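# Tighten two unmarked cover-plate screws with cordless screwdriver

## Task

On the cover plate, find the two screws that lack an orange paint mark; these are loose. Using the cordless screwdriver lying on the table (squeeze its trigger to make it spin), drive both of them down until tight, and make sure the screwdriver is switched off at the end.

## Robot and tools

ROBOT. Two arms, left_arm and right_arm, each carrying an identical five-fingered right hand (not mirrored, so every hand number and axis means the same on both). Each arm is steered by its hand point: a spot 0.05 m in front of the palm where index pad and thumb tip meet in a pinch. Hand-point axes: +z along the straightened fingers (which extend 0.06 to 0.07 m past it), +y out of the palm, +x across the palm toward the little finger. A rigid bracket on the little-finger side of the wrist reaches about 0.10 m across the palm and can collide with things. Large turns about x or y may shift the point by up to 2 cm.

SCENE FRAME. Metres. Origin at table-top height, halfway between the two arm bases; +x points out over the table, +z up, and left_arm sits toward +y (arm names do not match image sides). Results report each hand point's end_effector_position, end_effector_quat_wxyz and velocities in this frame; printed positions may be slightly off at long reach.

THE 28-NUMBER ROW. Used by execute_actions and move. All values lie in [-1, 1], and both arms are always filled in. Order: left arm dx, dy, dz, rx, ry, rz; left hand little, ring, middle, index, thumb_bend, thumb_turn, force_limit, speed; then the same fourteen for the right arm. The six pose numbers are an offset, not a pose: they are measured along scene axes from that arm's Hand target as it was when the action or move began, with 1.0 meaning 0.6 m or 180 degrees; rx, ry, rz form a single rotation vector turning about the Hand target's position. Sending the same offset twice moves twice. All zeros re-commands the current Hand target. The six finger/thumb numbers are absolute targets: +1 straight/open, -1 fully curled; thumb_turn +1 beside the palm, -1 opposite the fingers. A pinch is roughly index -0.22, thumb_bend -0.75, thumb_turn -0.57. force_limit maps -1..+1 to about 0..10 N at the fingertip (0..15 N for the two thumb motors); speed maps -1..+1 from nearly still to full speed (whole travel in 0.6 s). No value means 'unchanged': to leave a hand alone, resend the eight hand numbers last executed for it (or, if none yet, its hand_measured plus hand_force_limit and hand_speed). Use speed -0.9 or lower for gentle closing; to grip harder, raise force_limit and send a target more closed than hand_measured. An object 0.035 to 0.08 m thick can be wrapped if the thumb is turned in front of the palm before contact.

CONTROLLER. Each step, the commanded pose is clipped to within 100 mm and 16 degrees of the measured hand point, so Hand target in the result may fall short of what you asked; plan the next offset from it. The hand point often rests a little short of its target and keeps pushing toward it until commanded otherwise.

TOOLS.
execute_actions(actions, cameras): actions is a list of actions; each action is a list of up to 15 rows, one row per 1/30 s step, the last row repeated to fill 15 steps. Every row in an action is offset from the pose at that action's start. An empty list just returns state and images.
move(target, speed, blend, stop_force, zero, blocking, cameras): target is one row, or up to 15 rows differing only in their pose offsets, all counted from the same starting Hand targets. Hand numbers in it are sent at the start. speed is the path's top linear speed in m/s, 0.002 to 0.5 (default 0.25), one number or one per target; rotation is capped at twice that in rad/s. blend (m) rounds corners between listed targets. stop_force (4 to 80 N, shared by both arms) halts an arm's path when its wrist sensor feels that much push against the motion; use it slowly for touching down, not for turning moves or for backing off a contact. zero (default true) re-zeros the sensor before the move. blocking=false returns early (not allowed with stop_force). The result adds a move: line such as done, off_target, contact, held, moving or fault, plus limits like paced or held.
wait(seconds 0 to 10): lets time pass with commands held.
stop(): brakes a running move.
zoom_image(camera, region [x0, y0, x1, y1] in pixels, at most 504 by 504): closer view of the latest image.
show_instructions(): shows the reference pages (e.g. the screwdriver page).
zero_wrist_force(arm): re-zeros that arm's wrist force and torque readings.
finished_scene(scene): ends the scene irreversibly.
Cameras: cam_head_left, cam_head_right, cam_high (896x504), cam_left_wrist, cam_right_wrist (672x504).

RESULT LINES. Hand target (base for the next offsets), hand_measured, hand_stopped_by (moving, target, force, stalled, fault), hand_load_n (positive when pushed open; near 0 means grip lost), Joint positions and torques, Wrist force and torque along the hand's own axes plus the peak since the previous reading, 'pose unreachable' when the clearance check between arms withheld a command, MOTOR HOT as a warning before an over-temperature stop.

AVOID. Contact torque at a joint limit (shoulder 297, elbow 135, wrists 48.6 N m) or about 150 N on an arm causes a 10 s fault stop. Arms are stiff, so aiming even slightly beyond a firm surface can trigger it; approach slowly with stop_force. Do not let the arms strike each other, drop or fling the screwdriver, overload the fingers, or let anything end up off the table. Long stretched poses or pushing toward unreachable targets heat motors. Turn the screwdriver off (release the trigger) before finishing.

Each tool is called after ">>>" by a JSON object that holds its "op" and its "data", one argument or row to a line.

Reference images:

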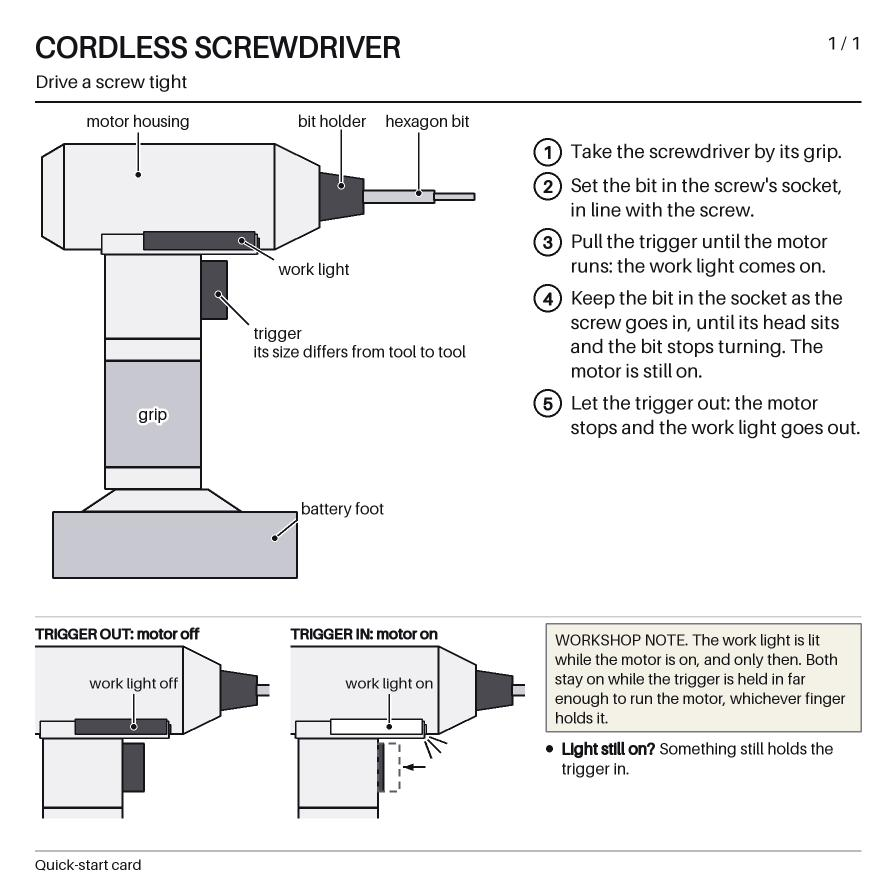

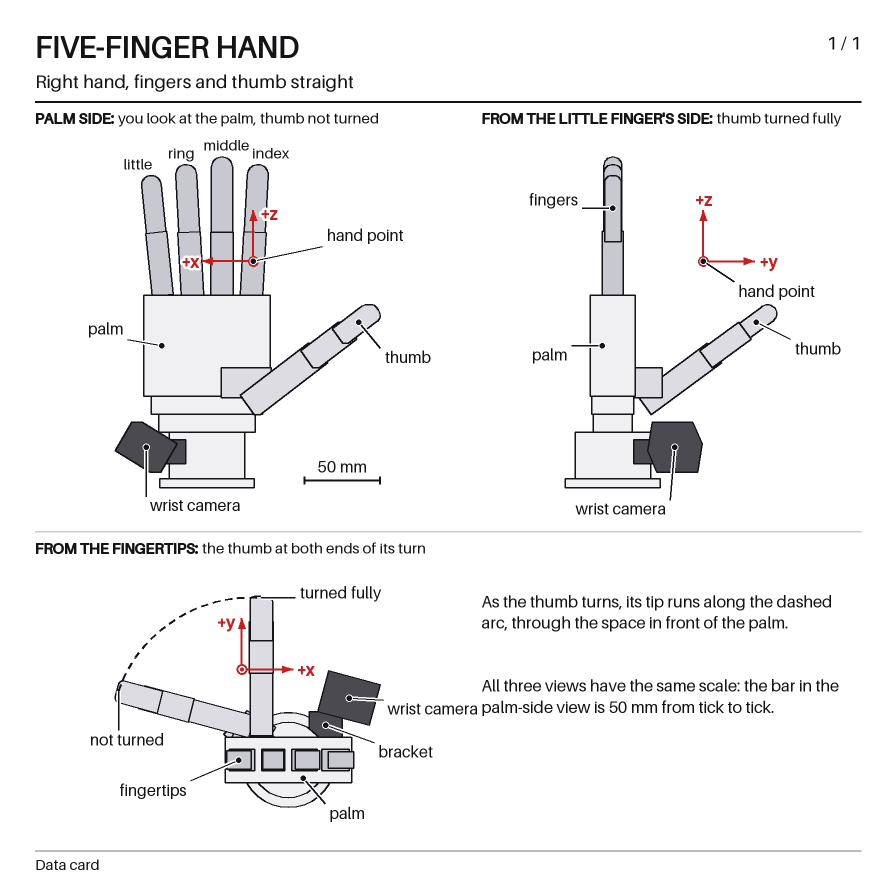

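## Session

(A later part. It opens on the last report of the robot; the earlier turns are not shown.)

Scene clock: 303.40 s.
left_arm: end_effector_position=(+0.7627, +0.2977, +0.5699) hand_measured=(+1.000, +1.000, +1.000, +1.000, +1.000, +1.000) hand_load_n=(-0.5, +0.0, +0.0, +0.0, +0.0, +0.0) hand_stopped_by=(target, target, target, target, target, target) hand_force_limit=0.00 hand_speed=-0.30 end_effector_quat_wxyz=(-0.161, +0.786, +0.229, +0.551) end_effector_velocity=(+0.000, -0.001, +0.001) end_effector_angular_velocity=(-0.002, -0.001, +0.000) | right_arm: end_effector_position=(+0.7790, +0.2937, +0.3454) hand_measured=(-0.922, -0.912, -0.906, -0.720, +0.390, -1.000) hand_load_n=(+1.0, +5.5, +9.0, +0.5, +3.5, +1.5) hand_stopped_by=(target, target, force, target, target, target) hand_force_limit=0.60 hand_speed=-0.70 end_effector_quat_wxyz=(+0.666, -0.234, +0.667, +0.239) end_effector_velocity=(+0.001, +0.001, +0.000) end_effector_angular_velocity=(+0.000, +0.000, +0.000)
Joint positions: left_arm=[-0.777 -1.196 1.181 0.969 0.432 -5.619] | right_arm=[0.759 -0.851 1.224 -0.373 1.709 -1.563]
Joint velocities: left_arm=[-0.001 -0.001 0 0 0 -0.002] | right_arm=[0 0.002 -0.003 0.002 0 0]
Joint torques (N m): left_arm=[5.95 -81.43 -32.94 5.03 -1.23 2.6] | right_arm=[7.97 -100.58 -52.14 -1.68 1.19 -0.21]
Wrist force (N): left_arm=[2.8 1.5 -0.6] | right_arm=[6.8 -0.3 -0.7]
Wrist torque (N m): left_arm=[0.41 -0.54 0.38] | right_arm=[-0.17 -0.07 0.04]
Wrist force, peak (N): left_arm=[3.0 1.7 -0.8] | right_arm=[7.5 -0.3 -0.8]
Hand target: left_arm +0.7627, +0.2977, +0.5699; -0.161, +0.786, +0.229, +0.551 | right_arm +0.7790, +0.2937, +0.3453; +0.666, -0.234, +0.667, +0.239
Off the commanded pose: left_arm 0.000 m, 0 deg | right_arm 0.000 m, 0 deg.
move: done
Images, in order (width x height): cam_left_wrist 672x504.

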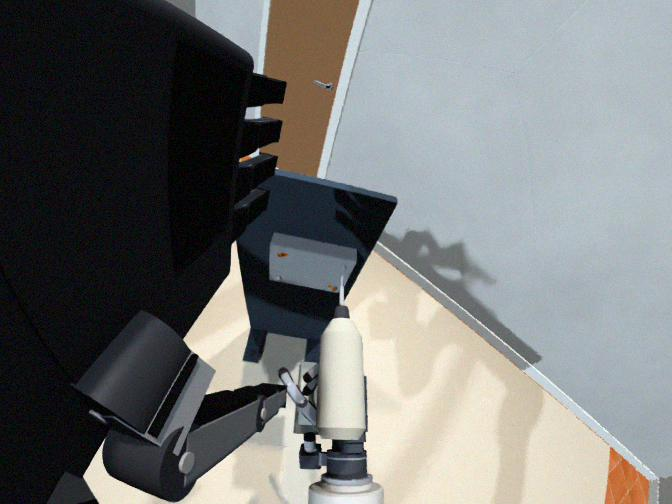

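>>> {"op": "move", "data": {
  "target": [0,0,0,0,0,0,1,1,1,1,1,1,0,-0.3,0.0166,0.0134,-0.0027,0,0,0,-0.922,-0.914,-0.908,-0.72,0.382,-1,0.6,-0.7],
  "speed": 0.03,
  "cameras": []
}}

>>> {"op": "move", "data": {
  "target": [0,0,0,0,0,0,1,1,1,1,1,1,0,-0.3,0.00519,0.00419,0,0,0,0,-0.922,-0.914,-0.908,-0.72,0.382,-1,0.6,-0.7],
  "speed": 0.004,
  "stop_force": 5,
  "cameras": ["cam_left_wrist"]
}}

>>> {"op": "zoom_image", "data": {
  "camera": "cam_left_wrist",
  "region": [325, 250, 367, 285]
}}

Scene clock: 304.77 s.
left_arm: end_effector_position=(+0.7627, +0.2977, +0.5699) hand_measured=(+1.000, +1.000, +1.000, +1.000, +1.000, +1.000) hand_load_n=(+0.0, +0.0, +0.0, +0.0, +0.0, +0.0) hand_stopped_by=(target, target, target, target, target, target) hand_force_limit=0.00 hand_speed=-0.30 end_effector_quat_wxyz=(-0.161, +0.786, +0.229, +0.551) end_effector_velocity=(+0.000, +0.000, +0.000) end_effector_angular_velocity=(+0.001, +0.001, +0.000) | right_arm: end_effector_position=(+0.7890, +0.3018, +0.3436) hand_measured=(-0.922, -0.912, -0.906, -0.720, +0.390, -1.000) hand_load_n=(+2.0, +6.0, +8.0, +0.0, +4.5, +0.0) hand_stopped_by=(target, target, force, target, target, target) hand_force_limit=0.60 hand_speed=-0.70 end_effector_quat_wxyz=(+0.666, -0.234, +0.667, +0.239) end_effector_velocity=(+0.000, +0.000, -0.001) end_effector_angular_velocity=(+0.000, +0.000, +0.000)
Joint positions: left_arm=[-0.777 -1.196 1.181 0.969 0.432 -5.619] | right_arm=[0.757 -0.83 1.189 -0.359 1.707 -1.563]
Joint velocities: left_arm=[0 0 0 0.001 0 0] | right_arm=[0 0 0.002 -0.003 0 0]
Joint torques (N m): left_arm=[6.74 -80.2 -34.86 5.46 -0.77 1.9] | right_arm=[-12.6 -122.4 -41.22 -7.14 0.18 -0.17]
Wrist force (N): left_arm=[2.5 1.4 -0.9] | right_arm=[7.1 0.4 -4.5]
Wrist torque (N m): left_arm=[0.42 -0.50 0.36] | right_arm=[-0.09 -0.23 0.01]
Wrist force, peak (N): left_arm=[3.1 1.6 -0.7] | right_arm=[9.3 -0.1 -11.7]
Hand target: left_arm +0.7627, +0.2977, +0.5699; -0.161, +0.786, +0.229, +0.551 | right_arm +0.7890, +0.3017, +0.3437; +0.666, -0.234, +0.667, +0.239
Off the commanded pose: left_arm 0.000 m, 0 deg | right_arm 0.000 m, 0 deg.
move: done
No camera images: "cameras" was empty.

Scene clock: 305.70 s.
left_arm: end_effector_position=(+0.7627, +0.2977, +0.5699) hand_measured=(+1.000, +1.000, +1.000, +1.000, +1.000, +1.000) hand_load_n=(+0.0, +0.0, +0.0, +0.0, +0.0, +0.0) hand_stopped_by=(target, target, target, target, target, target) hand_force_limit=0.00 hand_speed=-0.30 end_effector_quat_wxyz=(-0.161, +0.786, +0.229, +0.551) end_effector_velocity=(+0.000, +0.000, +0.000) end_effector_angular_velocity=(-0.001, -0.001, +0.000) | right_arm: end_effector_position=(+0.7894, +0.3021, +0.3437) hand_measured=(-0.922, -0.912, -0.906, -0.720, +0.390, -1.000) hand_load_n=(+3.5, +6.5, +8.0, +0.0, +5.5, -1.0) hand_stopped_by=(target, target, force, target, target, target) hand_force_limit=0.60 hand_speed=-0.70 end_effector_quat_wxyz=(+0.666, -0.234, +0.667, +0.239) end_effector_velocity=(+0.000, +0.000, -0.001) end_effector_angular_velocity=(-0.001, +0.001, +0.000)
Joint positions: left_arm=[-0.777 -1.196 1.181 0.969 0.432 -5.619] | right_arm=[0.757 -0.829 1.188 -0.359 1.707 -1.563]
Joint velocities: left_arm=[0 0 0 0 0 -0.001] | right_arm=[0 0.001 0 0.001 0 0]
Joint torques (N m): left_arm=[4.32 -80.67 -34 5.76 -1.55 2.16] | right_arm=[-10.68 -121.99 -42.57 -6.8 -0.83 0.01]
Wrist force (N): left_arm=[2.3 1.2 -0.9] | right_arm=[7.1 0.8 -7.8]
Wrist torque (N m): left_arm=[0.38 -0.46 0.34] | right_arm=[-0.02 -0.44 0.00]
Wrist force, peak (N): left_arm=[2.9 1.7 -1.0] | right_arm=[9.6 0.5 -15.1]
Hand target: left_arm +0.7627, +0.2977, +0.5699; -0.161, +0.786, +0.229, +0.551 | right_arm +0.7894, +0.3021, +0.3437; +0.666, -0.234, +0.667, +0.239
Off the commanded pose: left_arm 0.000 m, 0 deg | right_arm 0.003 m, 0 deg.
move: contact (right_arm)
Images, in order (width x height): cam_left_wrist 672x504.

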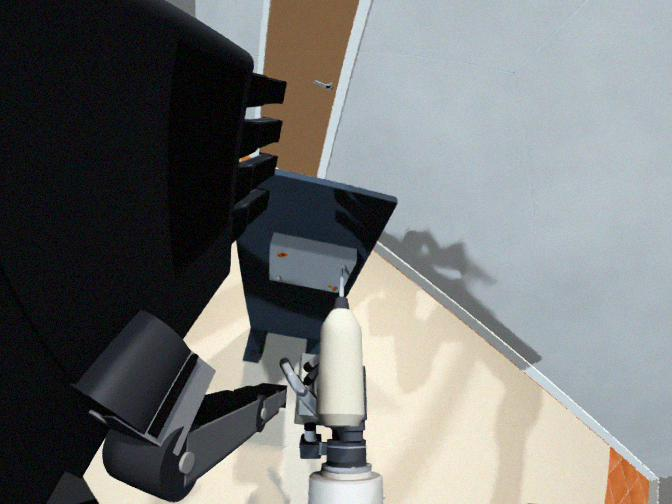

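Scaled by 12.000 from the camera's 672x504 image, which has a finer 960x720 frame.

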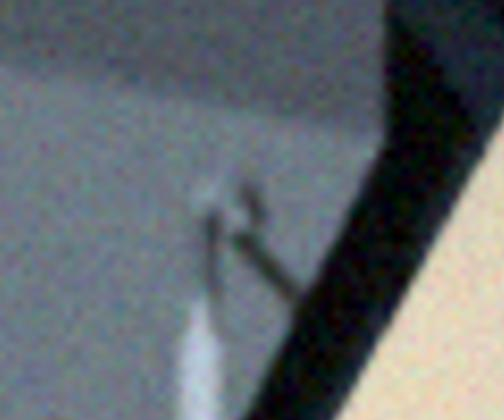

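>>> {"op": "move", "data": {
  "target": [
    [0,0,0,0,0,0,1,1,1,1,1,1,0,-0.3,-0.0026,-0.0021,0,0,0,0,-0.922,-0.914,-0.908,-0.72,0.382,-1,0.6,-0.7],
    [0,0,0,0,0,0,1,1,1,1,1,1,0,-0.3,-0.00993,0.00697,0.0025,0,0,0,-0.922,-0.914,-0.908,-0.72,0.382,-1,0.6,-0.7]
  ],
  "speed": 0.015,
  "cameras": ["cam_left_wrist"]
}}

>>> {"op": "move", "data": {
  "target": [0,0,0,0,0,0,1,1,1,1,1,1,0,-0.3,0.0117,0.0094,0,0,0,0,-0.922,-0.914,-0.908,-0.72,0.382,-1,0.6,-0.7],
  "speed": 0.005,
  "stop_force": 5,
  "cameras": ["cam_left_wrist"]
}}

>>> {"op": "zoom_image", "data": {
  "camera": "cam_left_wrist",
  "region": [325, 250, 367, 285]
}}

Scene clock: 307.23 s.
left_arm: end_effector_position=(+0.7627, +0.2977, +0.5699) hand_measured=(+1.000, +1.000, +1.000, +1.000, +1.000, +1.000) hand_load_n=(+0.0, +0.0, +0.0, +0.0, +0.0, +0.0) hand_stopped_by=(target, target, target, target, target, target) hand_force_limit=0.00 hand_speed=-0.30 end_effector_quat_wxyz=(-0.161, +0.786, +0.229, +0.551) end_effector_velocity=(+0.001, +0.001, -0.001) end_effector_angular_velocity=(+0.000, +0.000, +0.002) | right_arm: end_effector_position=(+0.7833, +0.3064, +0.3453) hand_measured=(-0.922, -0.912, -0.906, -0.720, +0.390, -1.000) hand_load_n=(+1.0, +6.0, +9.5, +1.0, +3.5, +1.5) hand_stopped_by=(target, target, force, target, target, target) hand_force_limit=0.60 hand_speed=-0.70 end_effector_quat_wxyz=(+0.666, -0.234, +0.667, +0.239) end_effector_velocity=(+0.000, +0.000, +0.000) end_effector_angular_velocity=(+0.001, +0.000, +0.000)
Joint positions: left_arm=[-0.777 -1.196 1.181 0.969 0.432 -5.619] | right_arm=[0.765 -0.83 1.185 -0.356 1.715 -1.563]
Joint velocities: left_arm=[0.001 0.001 0 0 0 -0.001] | right_arm=[0 0 0 -0.001 0 0]
Joint torques (N m): left_arm=[9.31 -78.67 -34.75 4.62 -1.15 2.36] | right_arm=[-7.2 -111.13 -44.53 -2.95 0.22 -0.66]
Wrist force (N): left_arm=[2.5 1.7 -0.7] | right_arm=[6.8 0.1 -0.9]
Wrist torque (N m): left_arm=[0.45 -0.49 0.37] | right_arm=[-0.11 -0.05 0.04]
Wrist force, peak (N): left_arm=[2.8 2.0 -0.6] | right_arm=[7.2 0.8 -8.2]
Hand target: left_arm +0.7627, +0.2977, +0.5699; -0.161, +0.786, +0.229, +0.551 | right_arm +0.7834, +0.3063, +0.3452; +0.666, -0.234, +0.667, +0.239
Off the commanded pose: left_arm 0.000 m, 0 deg | right_arm 0.000 m, 0 deg.
move: done
Images, in order (width x height): cam_left_wrist 672x504.

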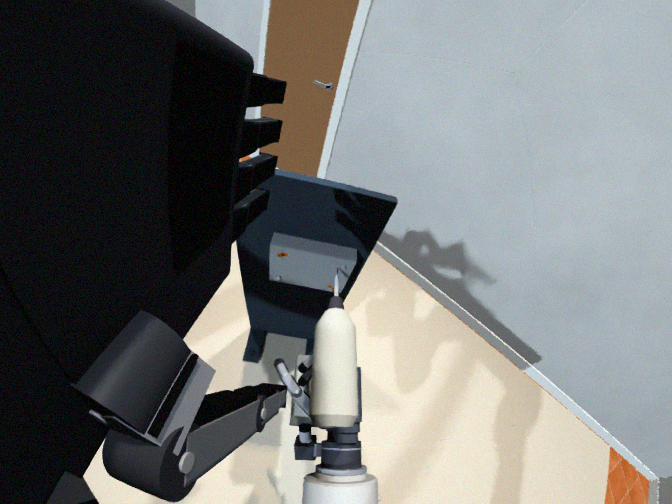

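Scene clock: 309.30 s.
left_arm: end_effector_position=(+0.7627, +0.2977, +0.5699) hand_measured=(+1.000, +1.000, +1.000, +1.000, +1.000, +1.000) hand_load_n=(+0.0, +0.0, +0.0, +0.0, +0.0, +0.0) hand_stopped_by=(target, target, target, target, target, target) hand_force_limit=0.00 hand_speed=-0.30 end_effector_quat_wxyz=(-0.161, +0.786, +0.229, +0.551) end_effector_velocity=(+0.000, -0.001, +0.000) end_effector_angular_velocity=(+0.000, +0.000, -0.001) | right_arm: end_effector_position=(+0.7876, +0.3096, +0.3452) hand_measured=(-0.922, -0.912, -0.906, -0.720, +0.390, -1.000) hand_load_n=(+1.5, +6.0, +9.0, +0.5, +4.0, +1.0) hand_stopped_by=(target, target, force, target, target, target) hand_force_limit=0.60 hand_speed=-0.70 end_effector_quat_wxyz=(+0.666, -0.234, +0.667, +0.239) end_effector_velocity=(+0.000, +0.000, +0.001) end_effector_angular_velocity=(+0.001, -0.001, +0.000)
Joint positions: left_arm=[-0.777 -1.196 1.181 0.969 0.432 -5.619] | right_arm=[0.764 -0.821 1.17 -0.349 1.714 -1.563]
Joint velocities: left_arm=[-0.001 0 0 0 0 0] | right_arm=[0 0 0 -0.001 0 0]
Joint torques (N m): left_arm=[6.25 -76.18 -35.69 4.71 -1.04 2.39] | right_arm=[-7.26 -124.93 -41.85 -6.38 1.19 -0.68]
Wrist force (N): left_arm=[2.6 1.5 -0.6] | right_arm=[7.3 -0.1 -0.7]
Wrist torque (N m): left_arm=[0.40 -0.51 0.37] | right_arm=[-0.15 -0.15 0.07]
Wrist force, peak (N): left_arm=[2.9 1.9 -1.0] | right_arm=[9.5 -0.4 -8.8]
Hand target: left_arm +0.7627, +0.2977, +0.5699; -0.161, +0.786, +0.229, +0.551 | right_arm +0.7876, +0.3097, +0.3452; +0.666, -0.234, +0.667, +0.239
Off the commanded pose: left_arm 0.000 m, 0 deg | right_arm 0.004 m, 0 deg.
move: contact (right_arm)
Images, in order (width x height): cam_left_wrist 672x504.

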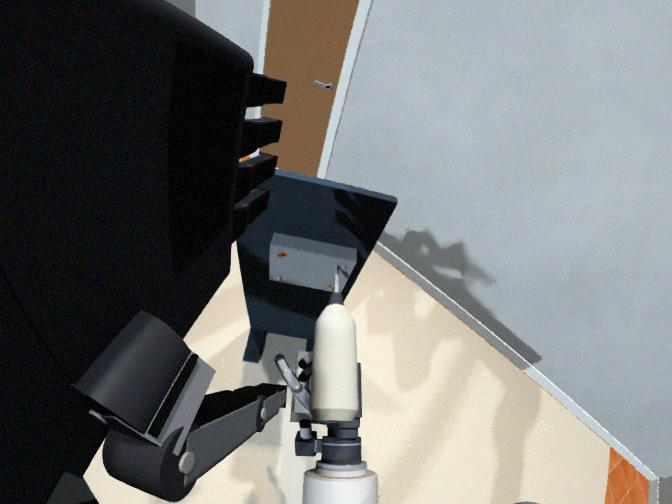

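Scaled by 12.000 from the camera's 672x504 image, which has a finer 960x720 frame.

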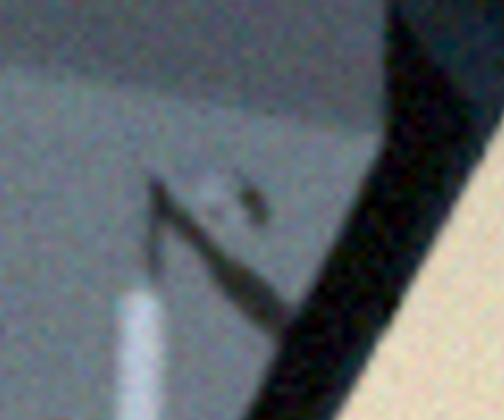

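>>> {"op": "move", "data": {
  "target": [
    [0,0,0,0,0,0,1,1,1,1,1,1,0,-0.3,-0.01297,-0.01047,0,0,0,0,-0.922,-0.914,-0.908,-0.72,0.382,-1,0.6,-0.7],
    [0,0,0,0,0,0,1,1,1,1,1,1,0,-0.3,-0.00565,-0.01954,-0.0833,0,0,0,-0.922,-0.914,-0.908,-0.72,0.382,-1,0.6,-0.7]
  ],
  "speed": 0.06,
  "cameras": ["cam_left_wrist"]
}}

>>> {"op": "zoom_image", "data": {
  "camera": "cam_left_wrist",
  "region": [312, 270, 354, 305]
}}

Scene clock: 310.97 s.
left_arm: end_effector_position=(+0.7627, +0.2977, +0.5699) hand_measured=(+1.000, +1.000, +1.000, +1.000, +1.000, +1.000) hand_load_n=(+0.0, +0.0, +0.0, +0.0, +0.0, +0.0) hand_stopped_by=(target, target, target, target, target, target) hand_force_limit=0.00 hand_speed=-0.30 end_effector_quat_wxyz=(-0.161, +0.786, +0.229, +0.551) end_effector_velocity=(+0.000, +0.001, +0.000) end_effector_angular_velocity=(+0.000, +0.001, +0.000) | right_arm: end_effector_position=(+0.7843, +0.2979, +0.2951) hand_measured=(-0.922, -0.912, -0.906, -0.720, +0.390, -1.000) hand_load_n=(+1.5, +6.0, +9.0, +1.0, +4.0, +1.5) hand_stopped_by=(target, target, force, target, target, target) hand_force_limit=0.60 hand_speed=-0.70 end_effector_quat_wxyz=(+0.666, -0.234, +0.667, +0.239) end_effector_velocity=(+0.000, +0.000, +0.001) end_effector_angular_velocity=(-0.001, +0.001, +0.000)
Joint positions: left_arm=[-0.777 -1.196 1.181 0.969 0.432 -5.619] | right_arm=[0.758 -0.807 1.24 -0.433 1.708 -1.563]
Joint velocities: left_arm=[0.001 0 0 0.001 0.001 0] | right_arm=[0 -0.001 -0.001 0.004 0 0]
Joint torques (N m): left_arm=[4.55 -77.84 -35.65 4.82 -0.92 2.53] | right_arm=[-1.02 -125.55 -53.44 -1.77 0.44 1.09]
Wrist force (N): left_arm=[2.9 1.4 -0.5] | right_arm=[7.1 0.1 -0.9]
Wrist torque (N m): left_arm=[0.39 -0.56 0.39] | right_arm=[-0.09 -0.11 0.06]
Wrist force, peak (N): left_arm=[3.1 1.5 -0.8] | right_arm=[8.6 -0.1 -0.7]
Hand target: left_arm +0.7627, +0.2977, +0.5699; -0.161, +0.786, +0.229, +0.551 | right_arm +0.7842, +0.2980, +0.2953; +0.666, -0.234, +0.667, +0.239
Off the commanded pose: left_arm 0.000 m, 0 deg | right_arm 0.000 m, 0 deg.
move: done
Images, in order (width x height): cam_left_wrist 672x504.

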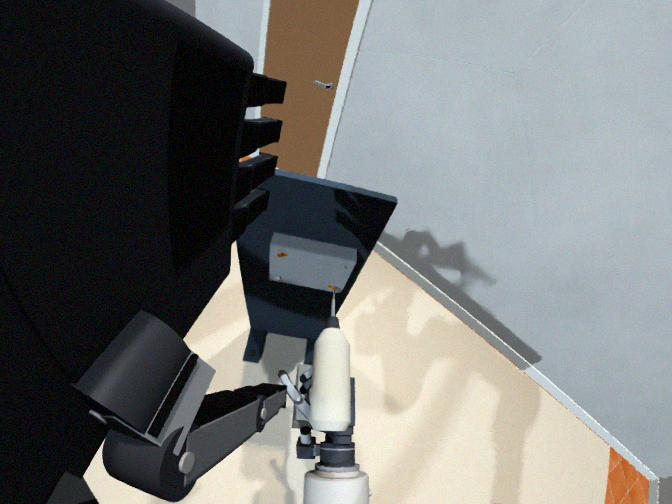

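Scaled by 12.000 from the camera's 672x504 image, which has a finer 960x720 frame.

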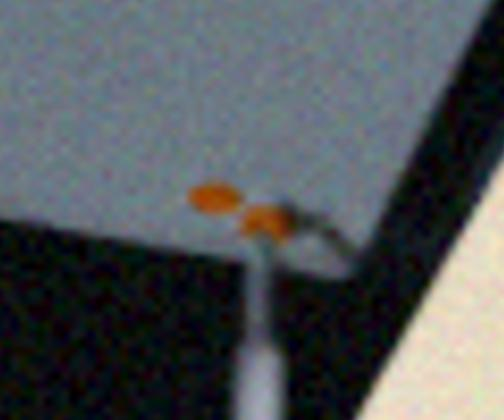

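>>> {"op": "move", "data": {
  "target": [
    [0,0,0,0,0,0,1,1,1,1,1,1,0,-0.3,0,0,-0.0105,0,0,0,-0.922,-0.914,-0.908,-0.72,0.382,-1,0.6,-0.7],
    [0,0,0,0,0,0,1,1,1,1,1,1,0,-0.3,0.0058,0.0047,-0.0105,0,0,0,-0.922,-0.914,-0.908,-0.72,0.382,-1,0.6,-0.7]
  ],
  "speed": 0.03,
  "cameras": ["cam_left_wrist"]
}}

>>> {"op": "zoom_image", "data": {
  "camera": "cam_left_wrist",
  "region": [312, 270, 354, 305]
}}

Scene clock: 311.93 s.
left_arm: end_effector_position=(+0.7627, +0.2977, +0.5699) hand_measured=(+1.000, +1.000, +1.000, +1.000, +1.000, +1.000) hand_load_n=(+0.0, +0.0, +0.0, +0.0, +0.0, +0.0) hand_stopped_by=(target, target, target, target, target, target) hand_force_limit=0.00 hand_speed=-0.30 end_effector_quat_wxyz=(-0.161, +0.786, +0.229, +0.551) end_effector_velocity=(+0.000, +0.001, +0.000) end_effector_angular_velocity=(+0.000, +0.000, +0.001) | right_arm: end_effector_position=(+0.7877, +0.3009, +0.2889) hand_measured=(-0.922, -0.912, -0.906, -0.720, +0.390, -1.000) hand_load_n=(+1.5, +6.0, +9.0, +0.5, +3.5, +1.0) hand_stopped_by=(target, target, force, target, target, target) hand_force_limit=0.60 hand_speed=-0.70 end_effector_quat_wxyz=(+0.666, -0.234, +0.667, +0.239) end_effector_velocity=(-0.001, -0.001, -0.001) end_effector_angular_velocity=(-0.001, +0.001, +0.000)
Joint positions: left_arm=[-0.777 -1.196 1.181 0.969 0.432 -5.619] | right_arm=[0.758 -0.796 1.231 -0.435 1.707 -1.563]
Joint velocities: left_arm=[0.001 0 0 0 0 0] | right_arm=[0 -0.002 0.005 -0.001 0 0]
Joint torques (N m): left_arm=[3.89 -79.86 -35.29 4.53 -1.54 2.57] | right_arm=[-14.54 -120.33 -37.93 -6.18 -1.18 1.76]
Wrist force (N): left_arm=[2.4 1.5 -0.8] | right_arm=[7.4 0.0 -0.9]
Wrist torque (N m): left_arm=[0.43 -0.48 0.36] | right_arm=[-0.12 -0.14 0.08]
Wrist force, peak (N): left_arm=[2.9 1.9 -0.9] | right_arm=[8.4 -0.2 -1.3]
Hand target: left_arm +0.7627, +0.2977, +0.5699; -0.161, +0.786, +0.229, +0.551 | right_arm +0.7877, +0.3008, +0.2890; +0.666, -0.234, +0.667, +0.239
Off the commanded pose: left_arm 0.000 m, 0 deg | right_arm 0.000 m, 0 deg.
move: done
Images, in order (width x height): cam_left_wrist 672x504.

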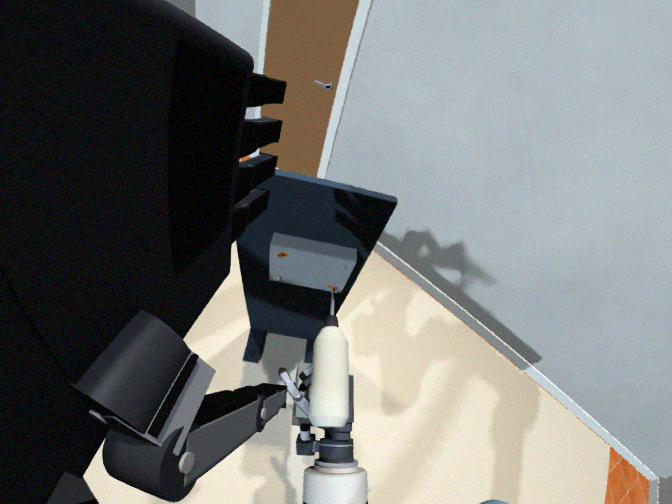

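Scaled by 12.000 from the camera's 672x504 image, which has a finer 960x720 frame.

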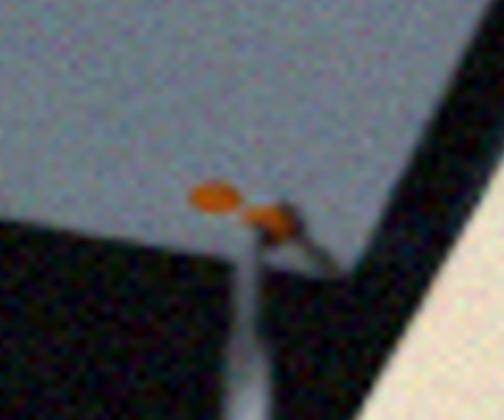

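>>> {"op": "move", "data": {
  "target": [
    [0,0,0,0,0,0,1,1,1,1,1,1,0,-0.3,-0.0026,-0.0021,0,0,0,0,-0.922,-0.914,-0.908,-0.72,0.382,-1,0.6,-0.7],
    [0,0,0,0,0,0,1,1,1,1,1,1,0,-0.3,-0.0003,-0.00495,0,0,0,0,-0.922,-0.914,-0.908,-0.72,0.382,-1,0.6,-0.7]
  ],
  "speed": 0.03,
  "cameras": []
}}

>>> {"op": "move", "data": {
  "target": [0,0,0,0,0,0,1,1,1,1,1,1,0,-0.3,0.0117,0.0094,0,0,0,0,-0.922,-0.914,-0.908,-0.72,0.382,-1,0.6,-0.7],
  "speed": 0.005,
  "stop_force": 5,
  "cameras": ["cam_left_wrist"]
}}

>>> {"op": "zoom_image", "data": {
  "camera": "cam_left_wrist",
  "region": [312, 270, 354, 305]
}}

Scene clock: 312.83 s.
left_arm: end_effector_position=(+0.7627, +0.2977, +0.5699) hand_measured=(+1.000, +1.000, +1.000, +1.000, +1.000, +1.000) hand_load_n=(+0.0, +0.0, +0.0, +0.0, +0.0, +0.0) hand_stopped_by=(target, target, target, target, target, target) hand_force_limit=0.00 hand_speed=-0.30 end_effector_quat_wxyz=(-0.161, +0.786, +0.229, +0.551) end_effector_velocity=(+0.000, +0.000, +0.000) end_effector_angular_velocity=(+0.000, +0.000, +0.000) | right_arm: end_effector_position=(+0.7875, +0.2978, +0.2890) hand_measured=(-0.922, -0.912, -0.906, -0.720, +0.390, -1.000) hand_load_n=(+1.5, +6.0, +9.0, +0.5, +3.5, +1.0) hand_stopped_by=(target, target, force, target, target, target) hand_force_limit=0.60 hand_speed=-0.70 end_effector_quat_wxyz=(+0.666, -0.234, +0.667, +0.239) end_effector_velocity=(+0.000, +0.000, +0.001) end_effector_angular_velocity=(+0.001, -0.001, +0.000)
Joint positions: left_arm=[-0.777 -1.196 1.181 0.969 0.432 -5.619] | right_arm=[0.756 -0.8 1.239 -0.439 1.705 -1.563]
Joint velocities: left_arm=[0 0.001 0 0 0 0] | right_arm=[0 -0.001 0 -0.001 0 0]
Joint torques (N m): left_arm=[8.25 -78.97 -35.58 4.59 -1.11 2.84] | right_arm=[-2.84 -117.45 -44.16 -6.15 0.09 1.74]
Wrist force (N): left_arm=[2.6 1.6 -0.5] | right_arm=[7.7 0.0 -1.1]
Wrist torque (N m): left_arm=[0.42 -0.52 0.37] | right_arm=[-0.09 -0.20 0.10]
Wrist force, peak (N): left_arm=[3.1 1.6 -0.9] | right_arm=[7.7 0.0 -1.1]
Hand target: left_arm +0.7627, +0.2977, +0.5699; -0.161, +0.786, +0.229, +0.551 | right_arm +0.7875, +0.2978, +0.2890; +0.666, -0.234, +0.667, +0.239
Off the commanded pose: left_arm 0.000 m, 0 deg | right_arm 0.000 m, 0 deg.
move: done
No camera images: "cameras" was empty.

Scene clock: 314.47 s.
left_arm: end_effector_position=(+0.7627, +0.2977, +0.5699) hand_measured=(+1.000, +1.000, +1.000, +1.000, +1.000, +1.000) hand_load_n=(+0.0, +0.0, +0.0, +0.0, +0.0, +0.0) hand_stopped_by=(target, target, target, target, target, target) hand_force_limit=0.00 hand_speed=-0.30 end_effector_quat_wxyz=(-0.161, +0.786, +0.229, +0.551) end_effector_velocity=(+0.000, -0.001, +0.000) end_effector_angular_velocity=(+0.002, +0.001, -0.001) | right_arm: end_effector_position=(+0.7900, +0.2998, +0.2890) hand_measured=(-0.922, -0.912, -0.906, -0.720, +0.390, -1.000) hand_load_n=(+1.5, +6.0, +9.0, +0.5, +4.0, +1.0) hand_stopped_by=(target, target, force, target, target, target) hand_force_limit=0.60 hand_speed=-0.70 end_effector_quat_wxyz=(+0.666, -0.234, +0.667, +0.239) end_effector_velocity=(+0.000, +0.000, +0.000) end_effector_angular_velocity=(+0.000, +0.000, +0.000)
Joint positions: left_arm=[-0.777 -1.196 1.181 0.969 0.432 -5.619] | right_arm=[0.755 -0.795 1.23 -0.435 1.705 -1.563]
Joint velocities: left_arm=[-0.001 0 0 0.001 0 0.001] | right_arm=[0 0 0 -0.001 0 0]
Joint torques (N m): left_arm=[5.9 -79.72 -35.93 4.19 -1.58 2.45] | right_arm=[-6.73 -124.39 -40.54 -6.4 1.04 1.74]
Wrist force (N): left_arm=[2.6 1.6 -0.9] | right_arm=[7.1 -0.3 -1.1]
Wrist torque (N m): left_arm=[0.44 -0.51 0.38] | right_arm=[-0.17 -0.13 0.05]
Wrist force, peak (N): left_arm=[3.0 1.5 -0.8] | right_arm=[8.2 -0.1 -7.0]
Hand target: left_arm +0.7627, +0.2977, +0.5699; -0.161, +0.786, +0.229, +0.551 | right_arm +0.7900, +0.2998, +0.2890; +0.666, -0.234, +0.667, +0.239
Off the commanded pose: left_arm 0.000 m, 0 deg | right_arm 0.006 m, 0 deg.
move: contact (right_arm)
Images, in order (width x height): cam_left_wrist 672x504.

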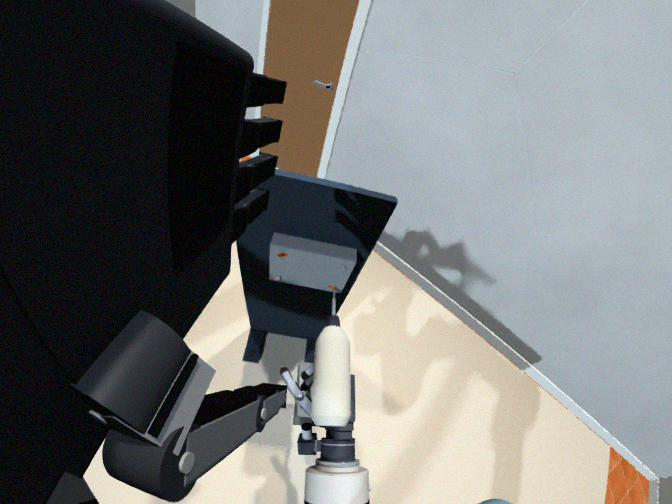

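Scaled by 12.000 from the camera's 672x504 image, which has a finer 960x720 frame.

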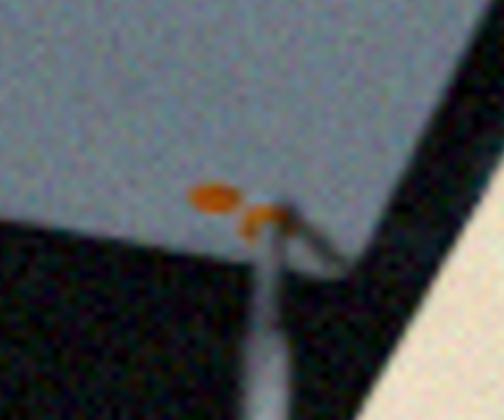

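>>> {"op": "move", "data": {
  "target": [
    [0,0,0,0,0,0,1,1,1,1,1,1,0,-0.3,-0.0026,-0.0021,0,0,0,0,-0.922,-0.914,-0.908,-0.72,0.382,-1,0.6,-0.7],
    [0,0,0,0,0,0,1,1,1,1,1,1,0,-0.3,-0.01098,0.00827,0.002,0,0,0,-0.922,-0.914,-0.908,-0.72,0.382,-1,0.6,-0.7]
  ],
  "speed": 0.02,
  "cameras": []
}}

>>> {"op": "move", "data": {
  "target": [0,0,0,0,0,0,1,1,1,1,1,1,0,-0.3,0.0117,0.0094,0,0,0,0,-0.922,-0.914,-0.908,-0.72,0.382,-1,0.6,-0.7],
  "speed": 0.005,
  "stop_force": 5,
  "cameras": ["cam_left_wrist"]
}}

>>> {"op": "zoom_image", "data": {
  "camera": "cam_left_wrist",
  "region": [312, 270, 354, 305]
}}

Scene clock: 315.50 s.
left_arm: end_effector_position=(+0.7627, +0.2977, +0.5699) hand_measured=(+1.000, +1.000, +1.000, +1.000, +1.000, +1.000) hand_load_n=(+0.0, +0.0, +0.0, +0.0, +0.0, +0.0) hand_stopped_by=(target, target, target, target, target, target) hand_force_limit=0.00 hand_speed=-0.30 end_effector_quat_wxyz=(-0.161, +0.786, +0.229, +0.551) end_effector_velocity=(+0.000, +0.001, +0.000) end_effector_angular_velocity=(+0.001, +0.000, +0.001) | right_arm: end_effector_position=(+0.7833, +0.3049, +0.2902) hand_measured=(-0.922, -0.912, -0.906, -0.720, +0.390, -1.000) hand_load_n=(+1.5, +6.0, +9.0, +0.5, +3.5, +1.5) hand_stopped_by=(target, target, force, target, target, target) hand_force_limit=0.60 hand_speed=-0.70 end_effector_quat_wxyz=(+0.666, -0.234, +0.667, +0.239) end_effector_velocity=(+0.000, +0.000, +0.000) end_effector_angular_velocity=(+0.000, +0.000, +0.001)
Joint positions: left_arm=[-0.777 -1.196 1.181 0.969 0.432 -5.619] | right_arm=[0.764 -0.795 1.227 -0.433 1.714 -1.563]
Joint velocities: left_arm=[0.001 0 0 0 -0.001 0.001] | right_arm=[0 0 0 0 -0.001 0]
Joint torques (N m): left_arm=[6.69 -75.28 -36.2 4.69 -0.88 2.44] | right_arm=[-10.83 -113.02 -42.61 -3.2 0.07 0.51]
Wrist force (N): left_arm=[2.6 1.7 -0.8] | right_arm=[6.7 -0.5 -0.8]
Wrist torque (N m): left_arm=[0.45 -0.50 0.37] | right_arm=[-0.19 -0.06 0.03]
Wrist force, peak (N): left_arm=[2.9 1.6 -0.8] | right_arm=[7.6 -0.3 -1.1]
Hand target: left_arm +0.7627, +0.2977, +0.5699; -0.161, +0.786, +0.229, +0.551 | right_arm +0.7834, +0.3048, +0.2902; +0.666, -0.234, +0.667, +0.239
Off the commanded pose: left_arm 0.000 m, 0 deg | right_arm 0.000 m, 0 deg.
move: done
No camera images: "cameras" was empty.

Scene clock: 317.77 s.
left_arm: end_effector_position=(+0.7627, +0.2977, +0.5699) hand_measured=(+1.000, +1.000, +1.000, +1.000, +1.000, +1.000) hand_load_n=(+0.0, +0.0, +0.5, +0.0, +0.0, +0.0) hand_stopped_by=(target, target, target, target, target, target) hand_force_limit=0.00 hand_speed=-0.30 end_effector_quat_wxyz=(-0.161, +0.786, +0.229, +0.551) end_effector_velocity=(+0.000, +0.000, +0.000) end_effector_angular_velocity=(+0.001, +0.001, +0.000) | right_arm: end_effector_position=(+0.7882, +0.3086, +0.2902) hand_measured=(-0.922, -0.912, -0.906, -0.720, +0.390, -1.000) hand_load_n=(+1.5, +6.0, +9.0, +0.5, +4.0, +1.0) hand_stopped_by=(target, target, force, target, target, target) hand_force_limit=0.60 hand_speed=-0.70 end_effector_quat_wxyz=(+0.666, -0.234, +0.667, +0.239) end_effector_velocity=(+0.000, +0.000, +0.001) end_effector_angular_velocity=(+0.001, -0.001, +0.000)
Joint positions: left_arm=[-0.777 -1.196 1.181 0.969 0.432 -5.619] | right_arm=[0.763 -0.786 1.21 -0.425 1.713 -1.563]
Joint velocities: left_arm=[0 0 0 0.001 0 0.001] | right_arm=[0 0 0 -0.001 0 0]
Joint torques (N m): left_arm=[8.06 -78.62 -36.5 3.66 -0.89 1.82] | right_arm=[-6.74 -125.26 -41.67 -6.51 1.06 -0.49]
Wrist force (N): left_arm=[2.8 1.7 -0.7] | right_arm=[7.7 0.1 -2.0]
Wrist torque (N m): left_arm=[0.45 -0.55 0.39] | right_arm=[-0.13 -0.17 0.07]
Wrist force, peak (N): left_arm=[3.0 1.7 -1.0] | right_arm=[9.4 -0.3 -8.9]
Hand target: left_arm +0.7627, +0.2977, +0.5699; -0.161, +0.786, +0.229, +0.551 | right_arm +0.7882, +0.3086, +0.2902; +0.666, -0.234, +0.667, +0.239
Off the commanded pose: left_arm 0.000 m, 0 deg | right_arm 0.003 m, 0 deg.
move: contact (right_arm)
Images, in order (width x height): cam_left_wrist 672x504.

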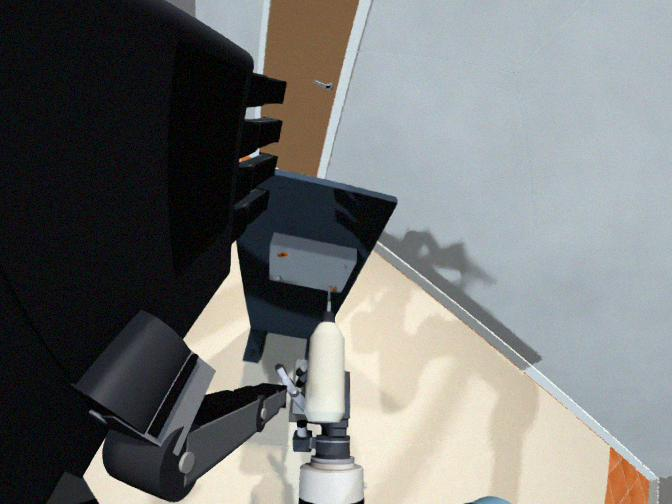

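Scaled by 12.000 from the camera's 672x504 image, which has a finer 960x720 frame.

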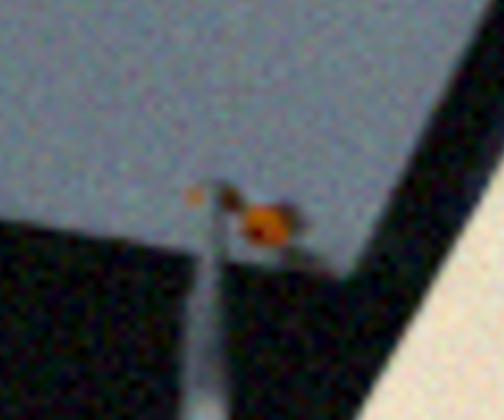

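>>> {"op": "move", "data": {
  "target": [0,0,0,0,0,0,1,1,1,1,1,1,0,-0.3,-0.0519,-0.0419,0.02,0,0,0,-0.922,-0.914,-0.908,-0.72,0.382,-1,0.6,-0.7],
  "speed": 0.1,
  "cameras": ["cam_left_wrist","cam_high","cam_head_left"]
}}

>>> {"op": "zoom_image", "data": {
  "camera": "cam_left_wrist",
  "region": [260, 220, 380, 310]
}}

>>> {"op": "zoom_image", "data": {
  "camera": "cam_left_wrist",
  "region": [325, 250, 367, 285]
}}

>>> {"op": "zoom_image", "data": {
  "camera": "cam_left_wrist",
  "region": [260, 255, 302, 290]
}}

Scene clock: 319.67 s.
left_arm: end_effector_position=(+0.7627, +0.2977, +0.5699) hand_measured=(+1.000, +1.000, +1.000, +1.000, +1.000, +1.000) hand_load_n=(+0.0, +0.0, +0.0, +0.0, -0.5, +0.5) hand_stopped_by=(target, target, target, target, target, target) hand_force_limit=0.00 hand_speed=-0.30 end_effector_quat_wxyz=(-0.161, +0.786, +0.229, +0.551) end_effector_velocity=(+0.000, +0.000, +0.000) end_effector_angular_velocity=(+0.000, +0.000, +0.000) | right_arm: end_effector_position=(+0.7570, +0.2836, +0.3022) hand_measured=(-0.922, -0.912, -0.906, -0.720, +0.390, -1.000) hand_load_n=(+1.0, +6.0, +9.0, +1.0, +3.5, +1.0) hand_stopped_by=(target, target, force, target, target, target) hand_force_limit=0.60 hand_speed=-0.70 end_effector_quat_wxyz=(+0.666, -0.234, +0.667, +0.239) end_effector_velocity=(+0.000, +0.000, +0.003) end_effector_angular_velocity=(+0.002, -0.002, +0.001)
Joint positions: left_arm=[-0.777 -1.196 1.181 0.969 0.432 -5.619] | right_arm=[0.769 -0.854 1.311 -0.457 1.719 -1.563]
Joint velocities: left_arm=[0 0 0 0 0 0] | right_arm=[0 -0.002 0 0 -0.001 0]
Joint torques (N m): left_arm=[4.61 -77.42 -39.2 4.17 -1.3 1.71] | right_arm=[-13.24 -114.63 -41.85 -1.53 -0.41 -0.73]
Wrist force (N): left_arm=[2.8 1.7 -0.8] | right_arm=[7.2 0.2 -1.0]
Wrist torque (N m): left_arm=[0.46 -0.54 0.39] | right_arm=[-0.06 -0.13 0.06]
Wrist force, peak (N): left_arm=[3.0 1.7 -1.1] | right_arm=[8.0 -0.3 1.0]
Hand target: left_arm +0.7627, +0.2977, +0.5699; -0.161, +0.786, +0.229, +0.551 | right_arm +0.7571, +0.2834, +0.3021; +0.666, -0.234, +0.667, +0.239
Off the commanded pose: left_arm 0.000 m, 0 deg | right_arm 0.000 m, 0 deg.
move: done
Images, in order (width x height): cam_head_left 896x504, cam_high 896x504, cam_left_wrist 672x504.

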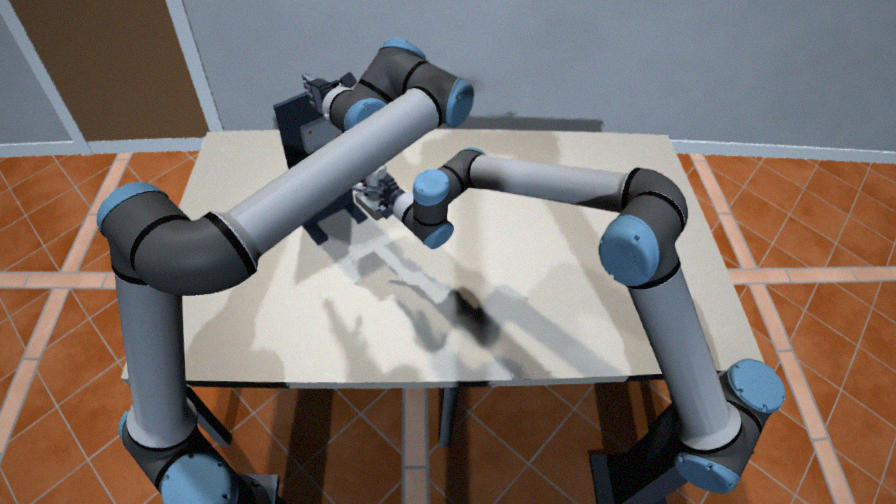

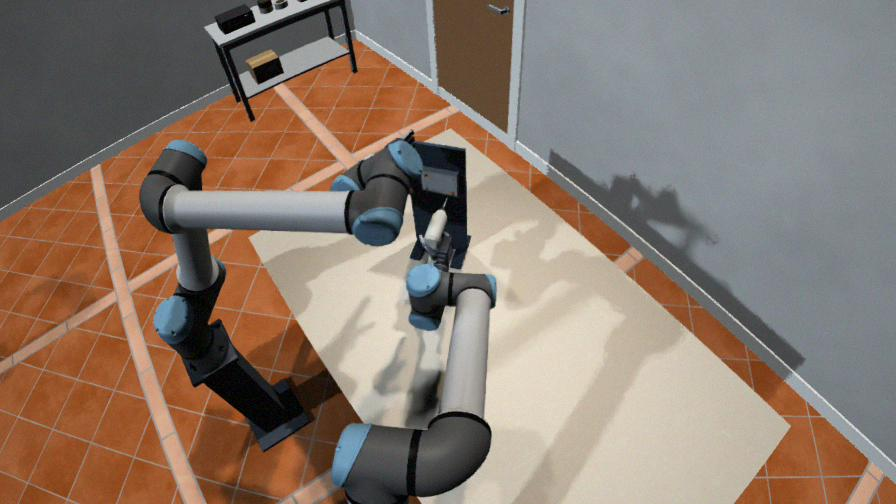

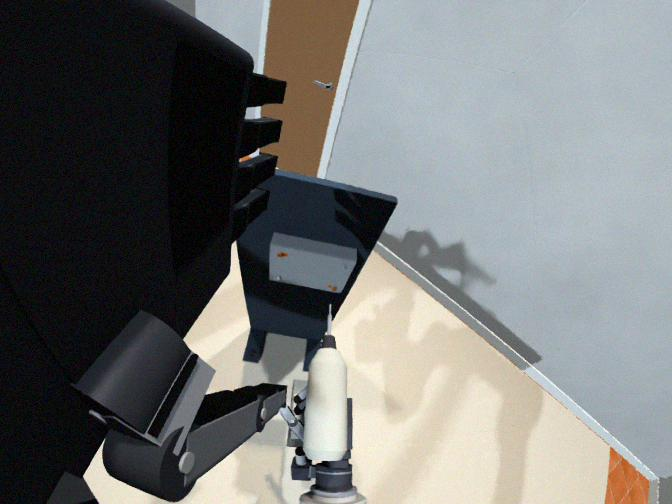

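Scaled by 4.200 from the camera's 672x504 image, which has a finer 960x720 frame.

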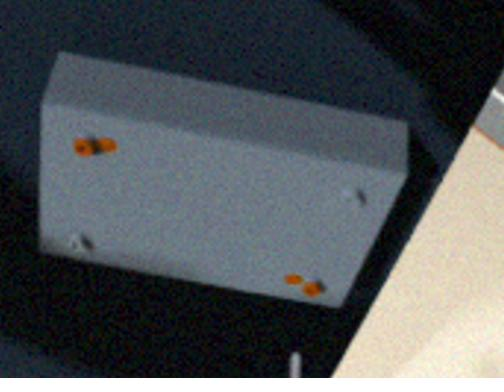

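Scaled by 12.000 from the camera's 672x504 image, which has a finer 960x720 frame.

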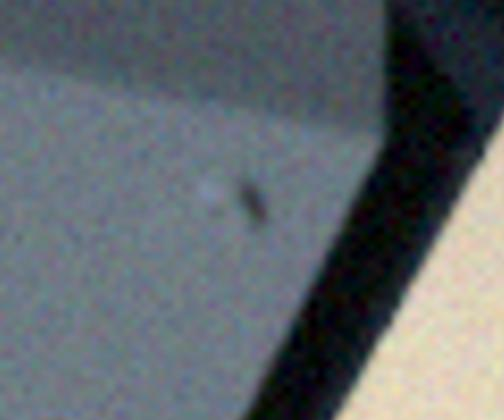

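Scaled by 12.000 from the camera's 672x504 image, which has a finer 960x720 frame.

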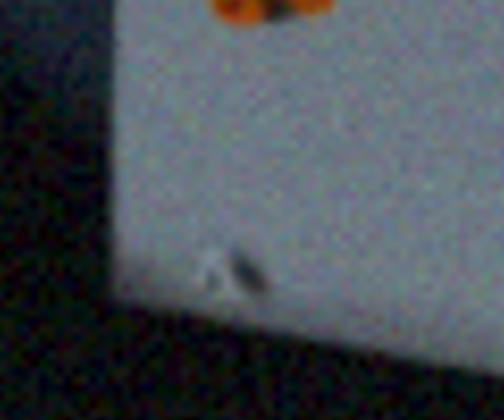

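>>> {"op": "finished_scene", "data": {
  "scene": 1
}}

The scene is finished: the task was done.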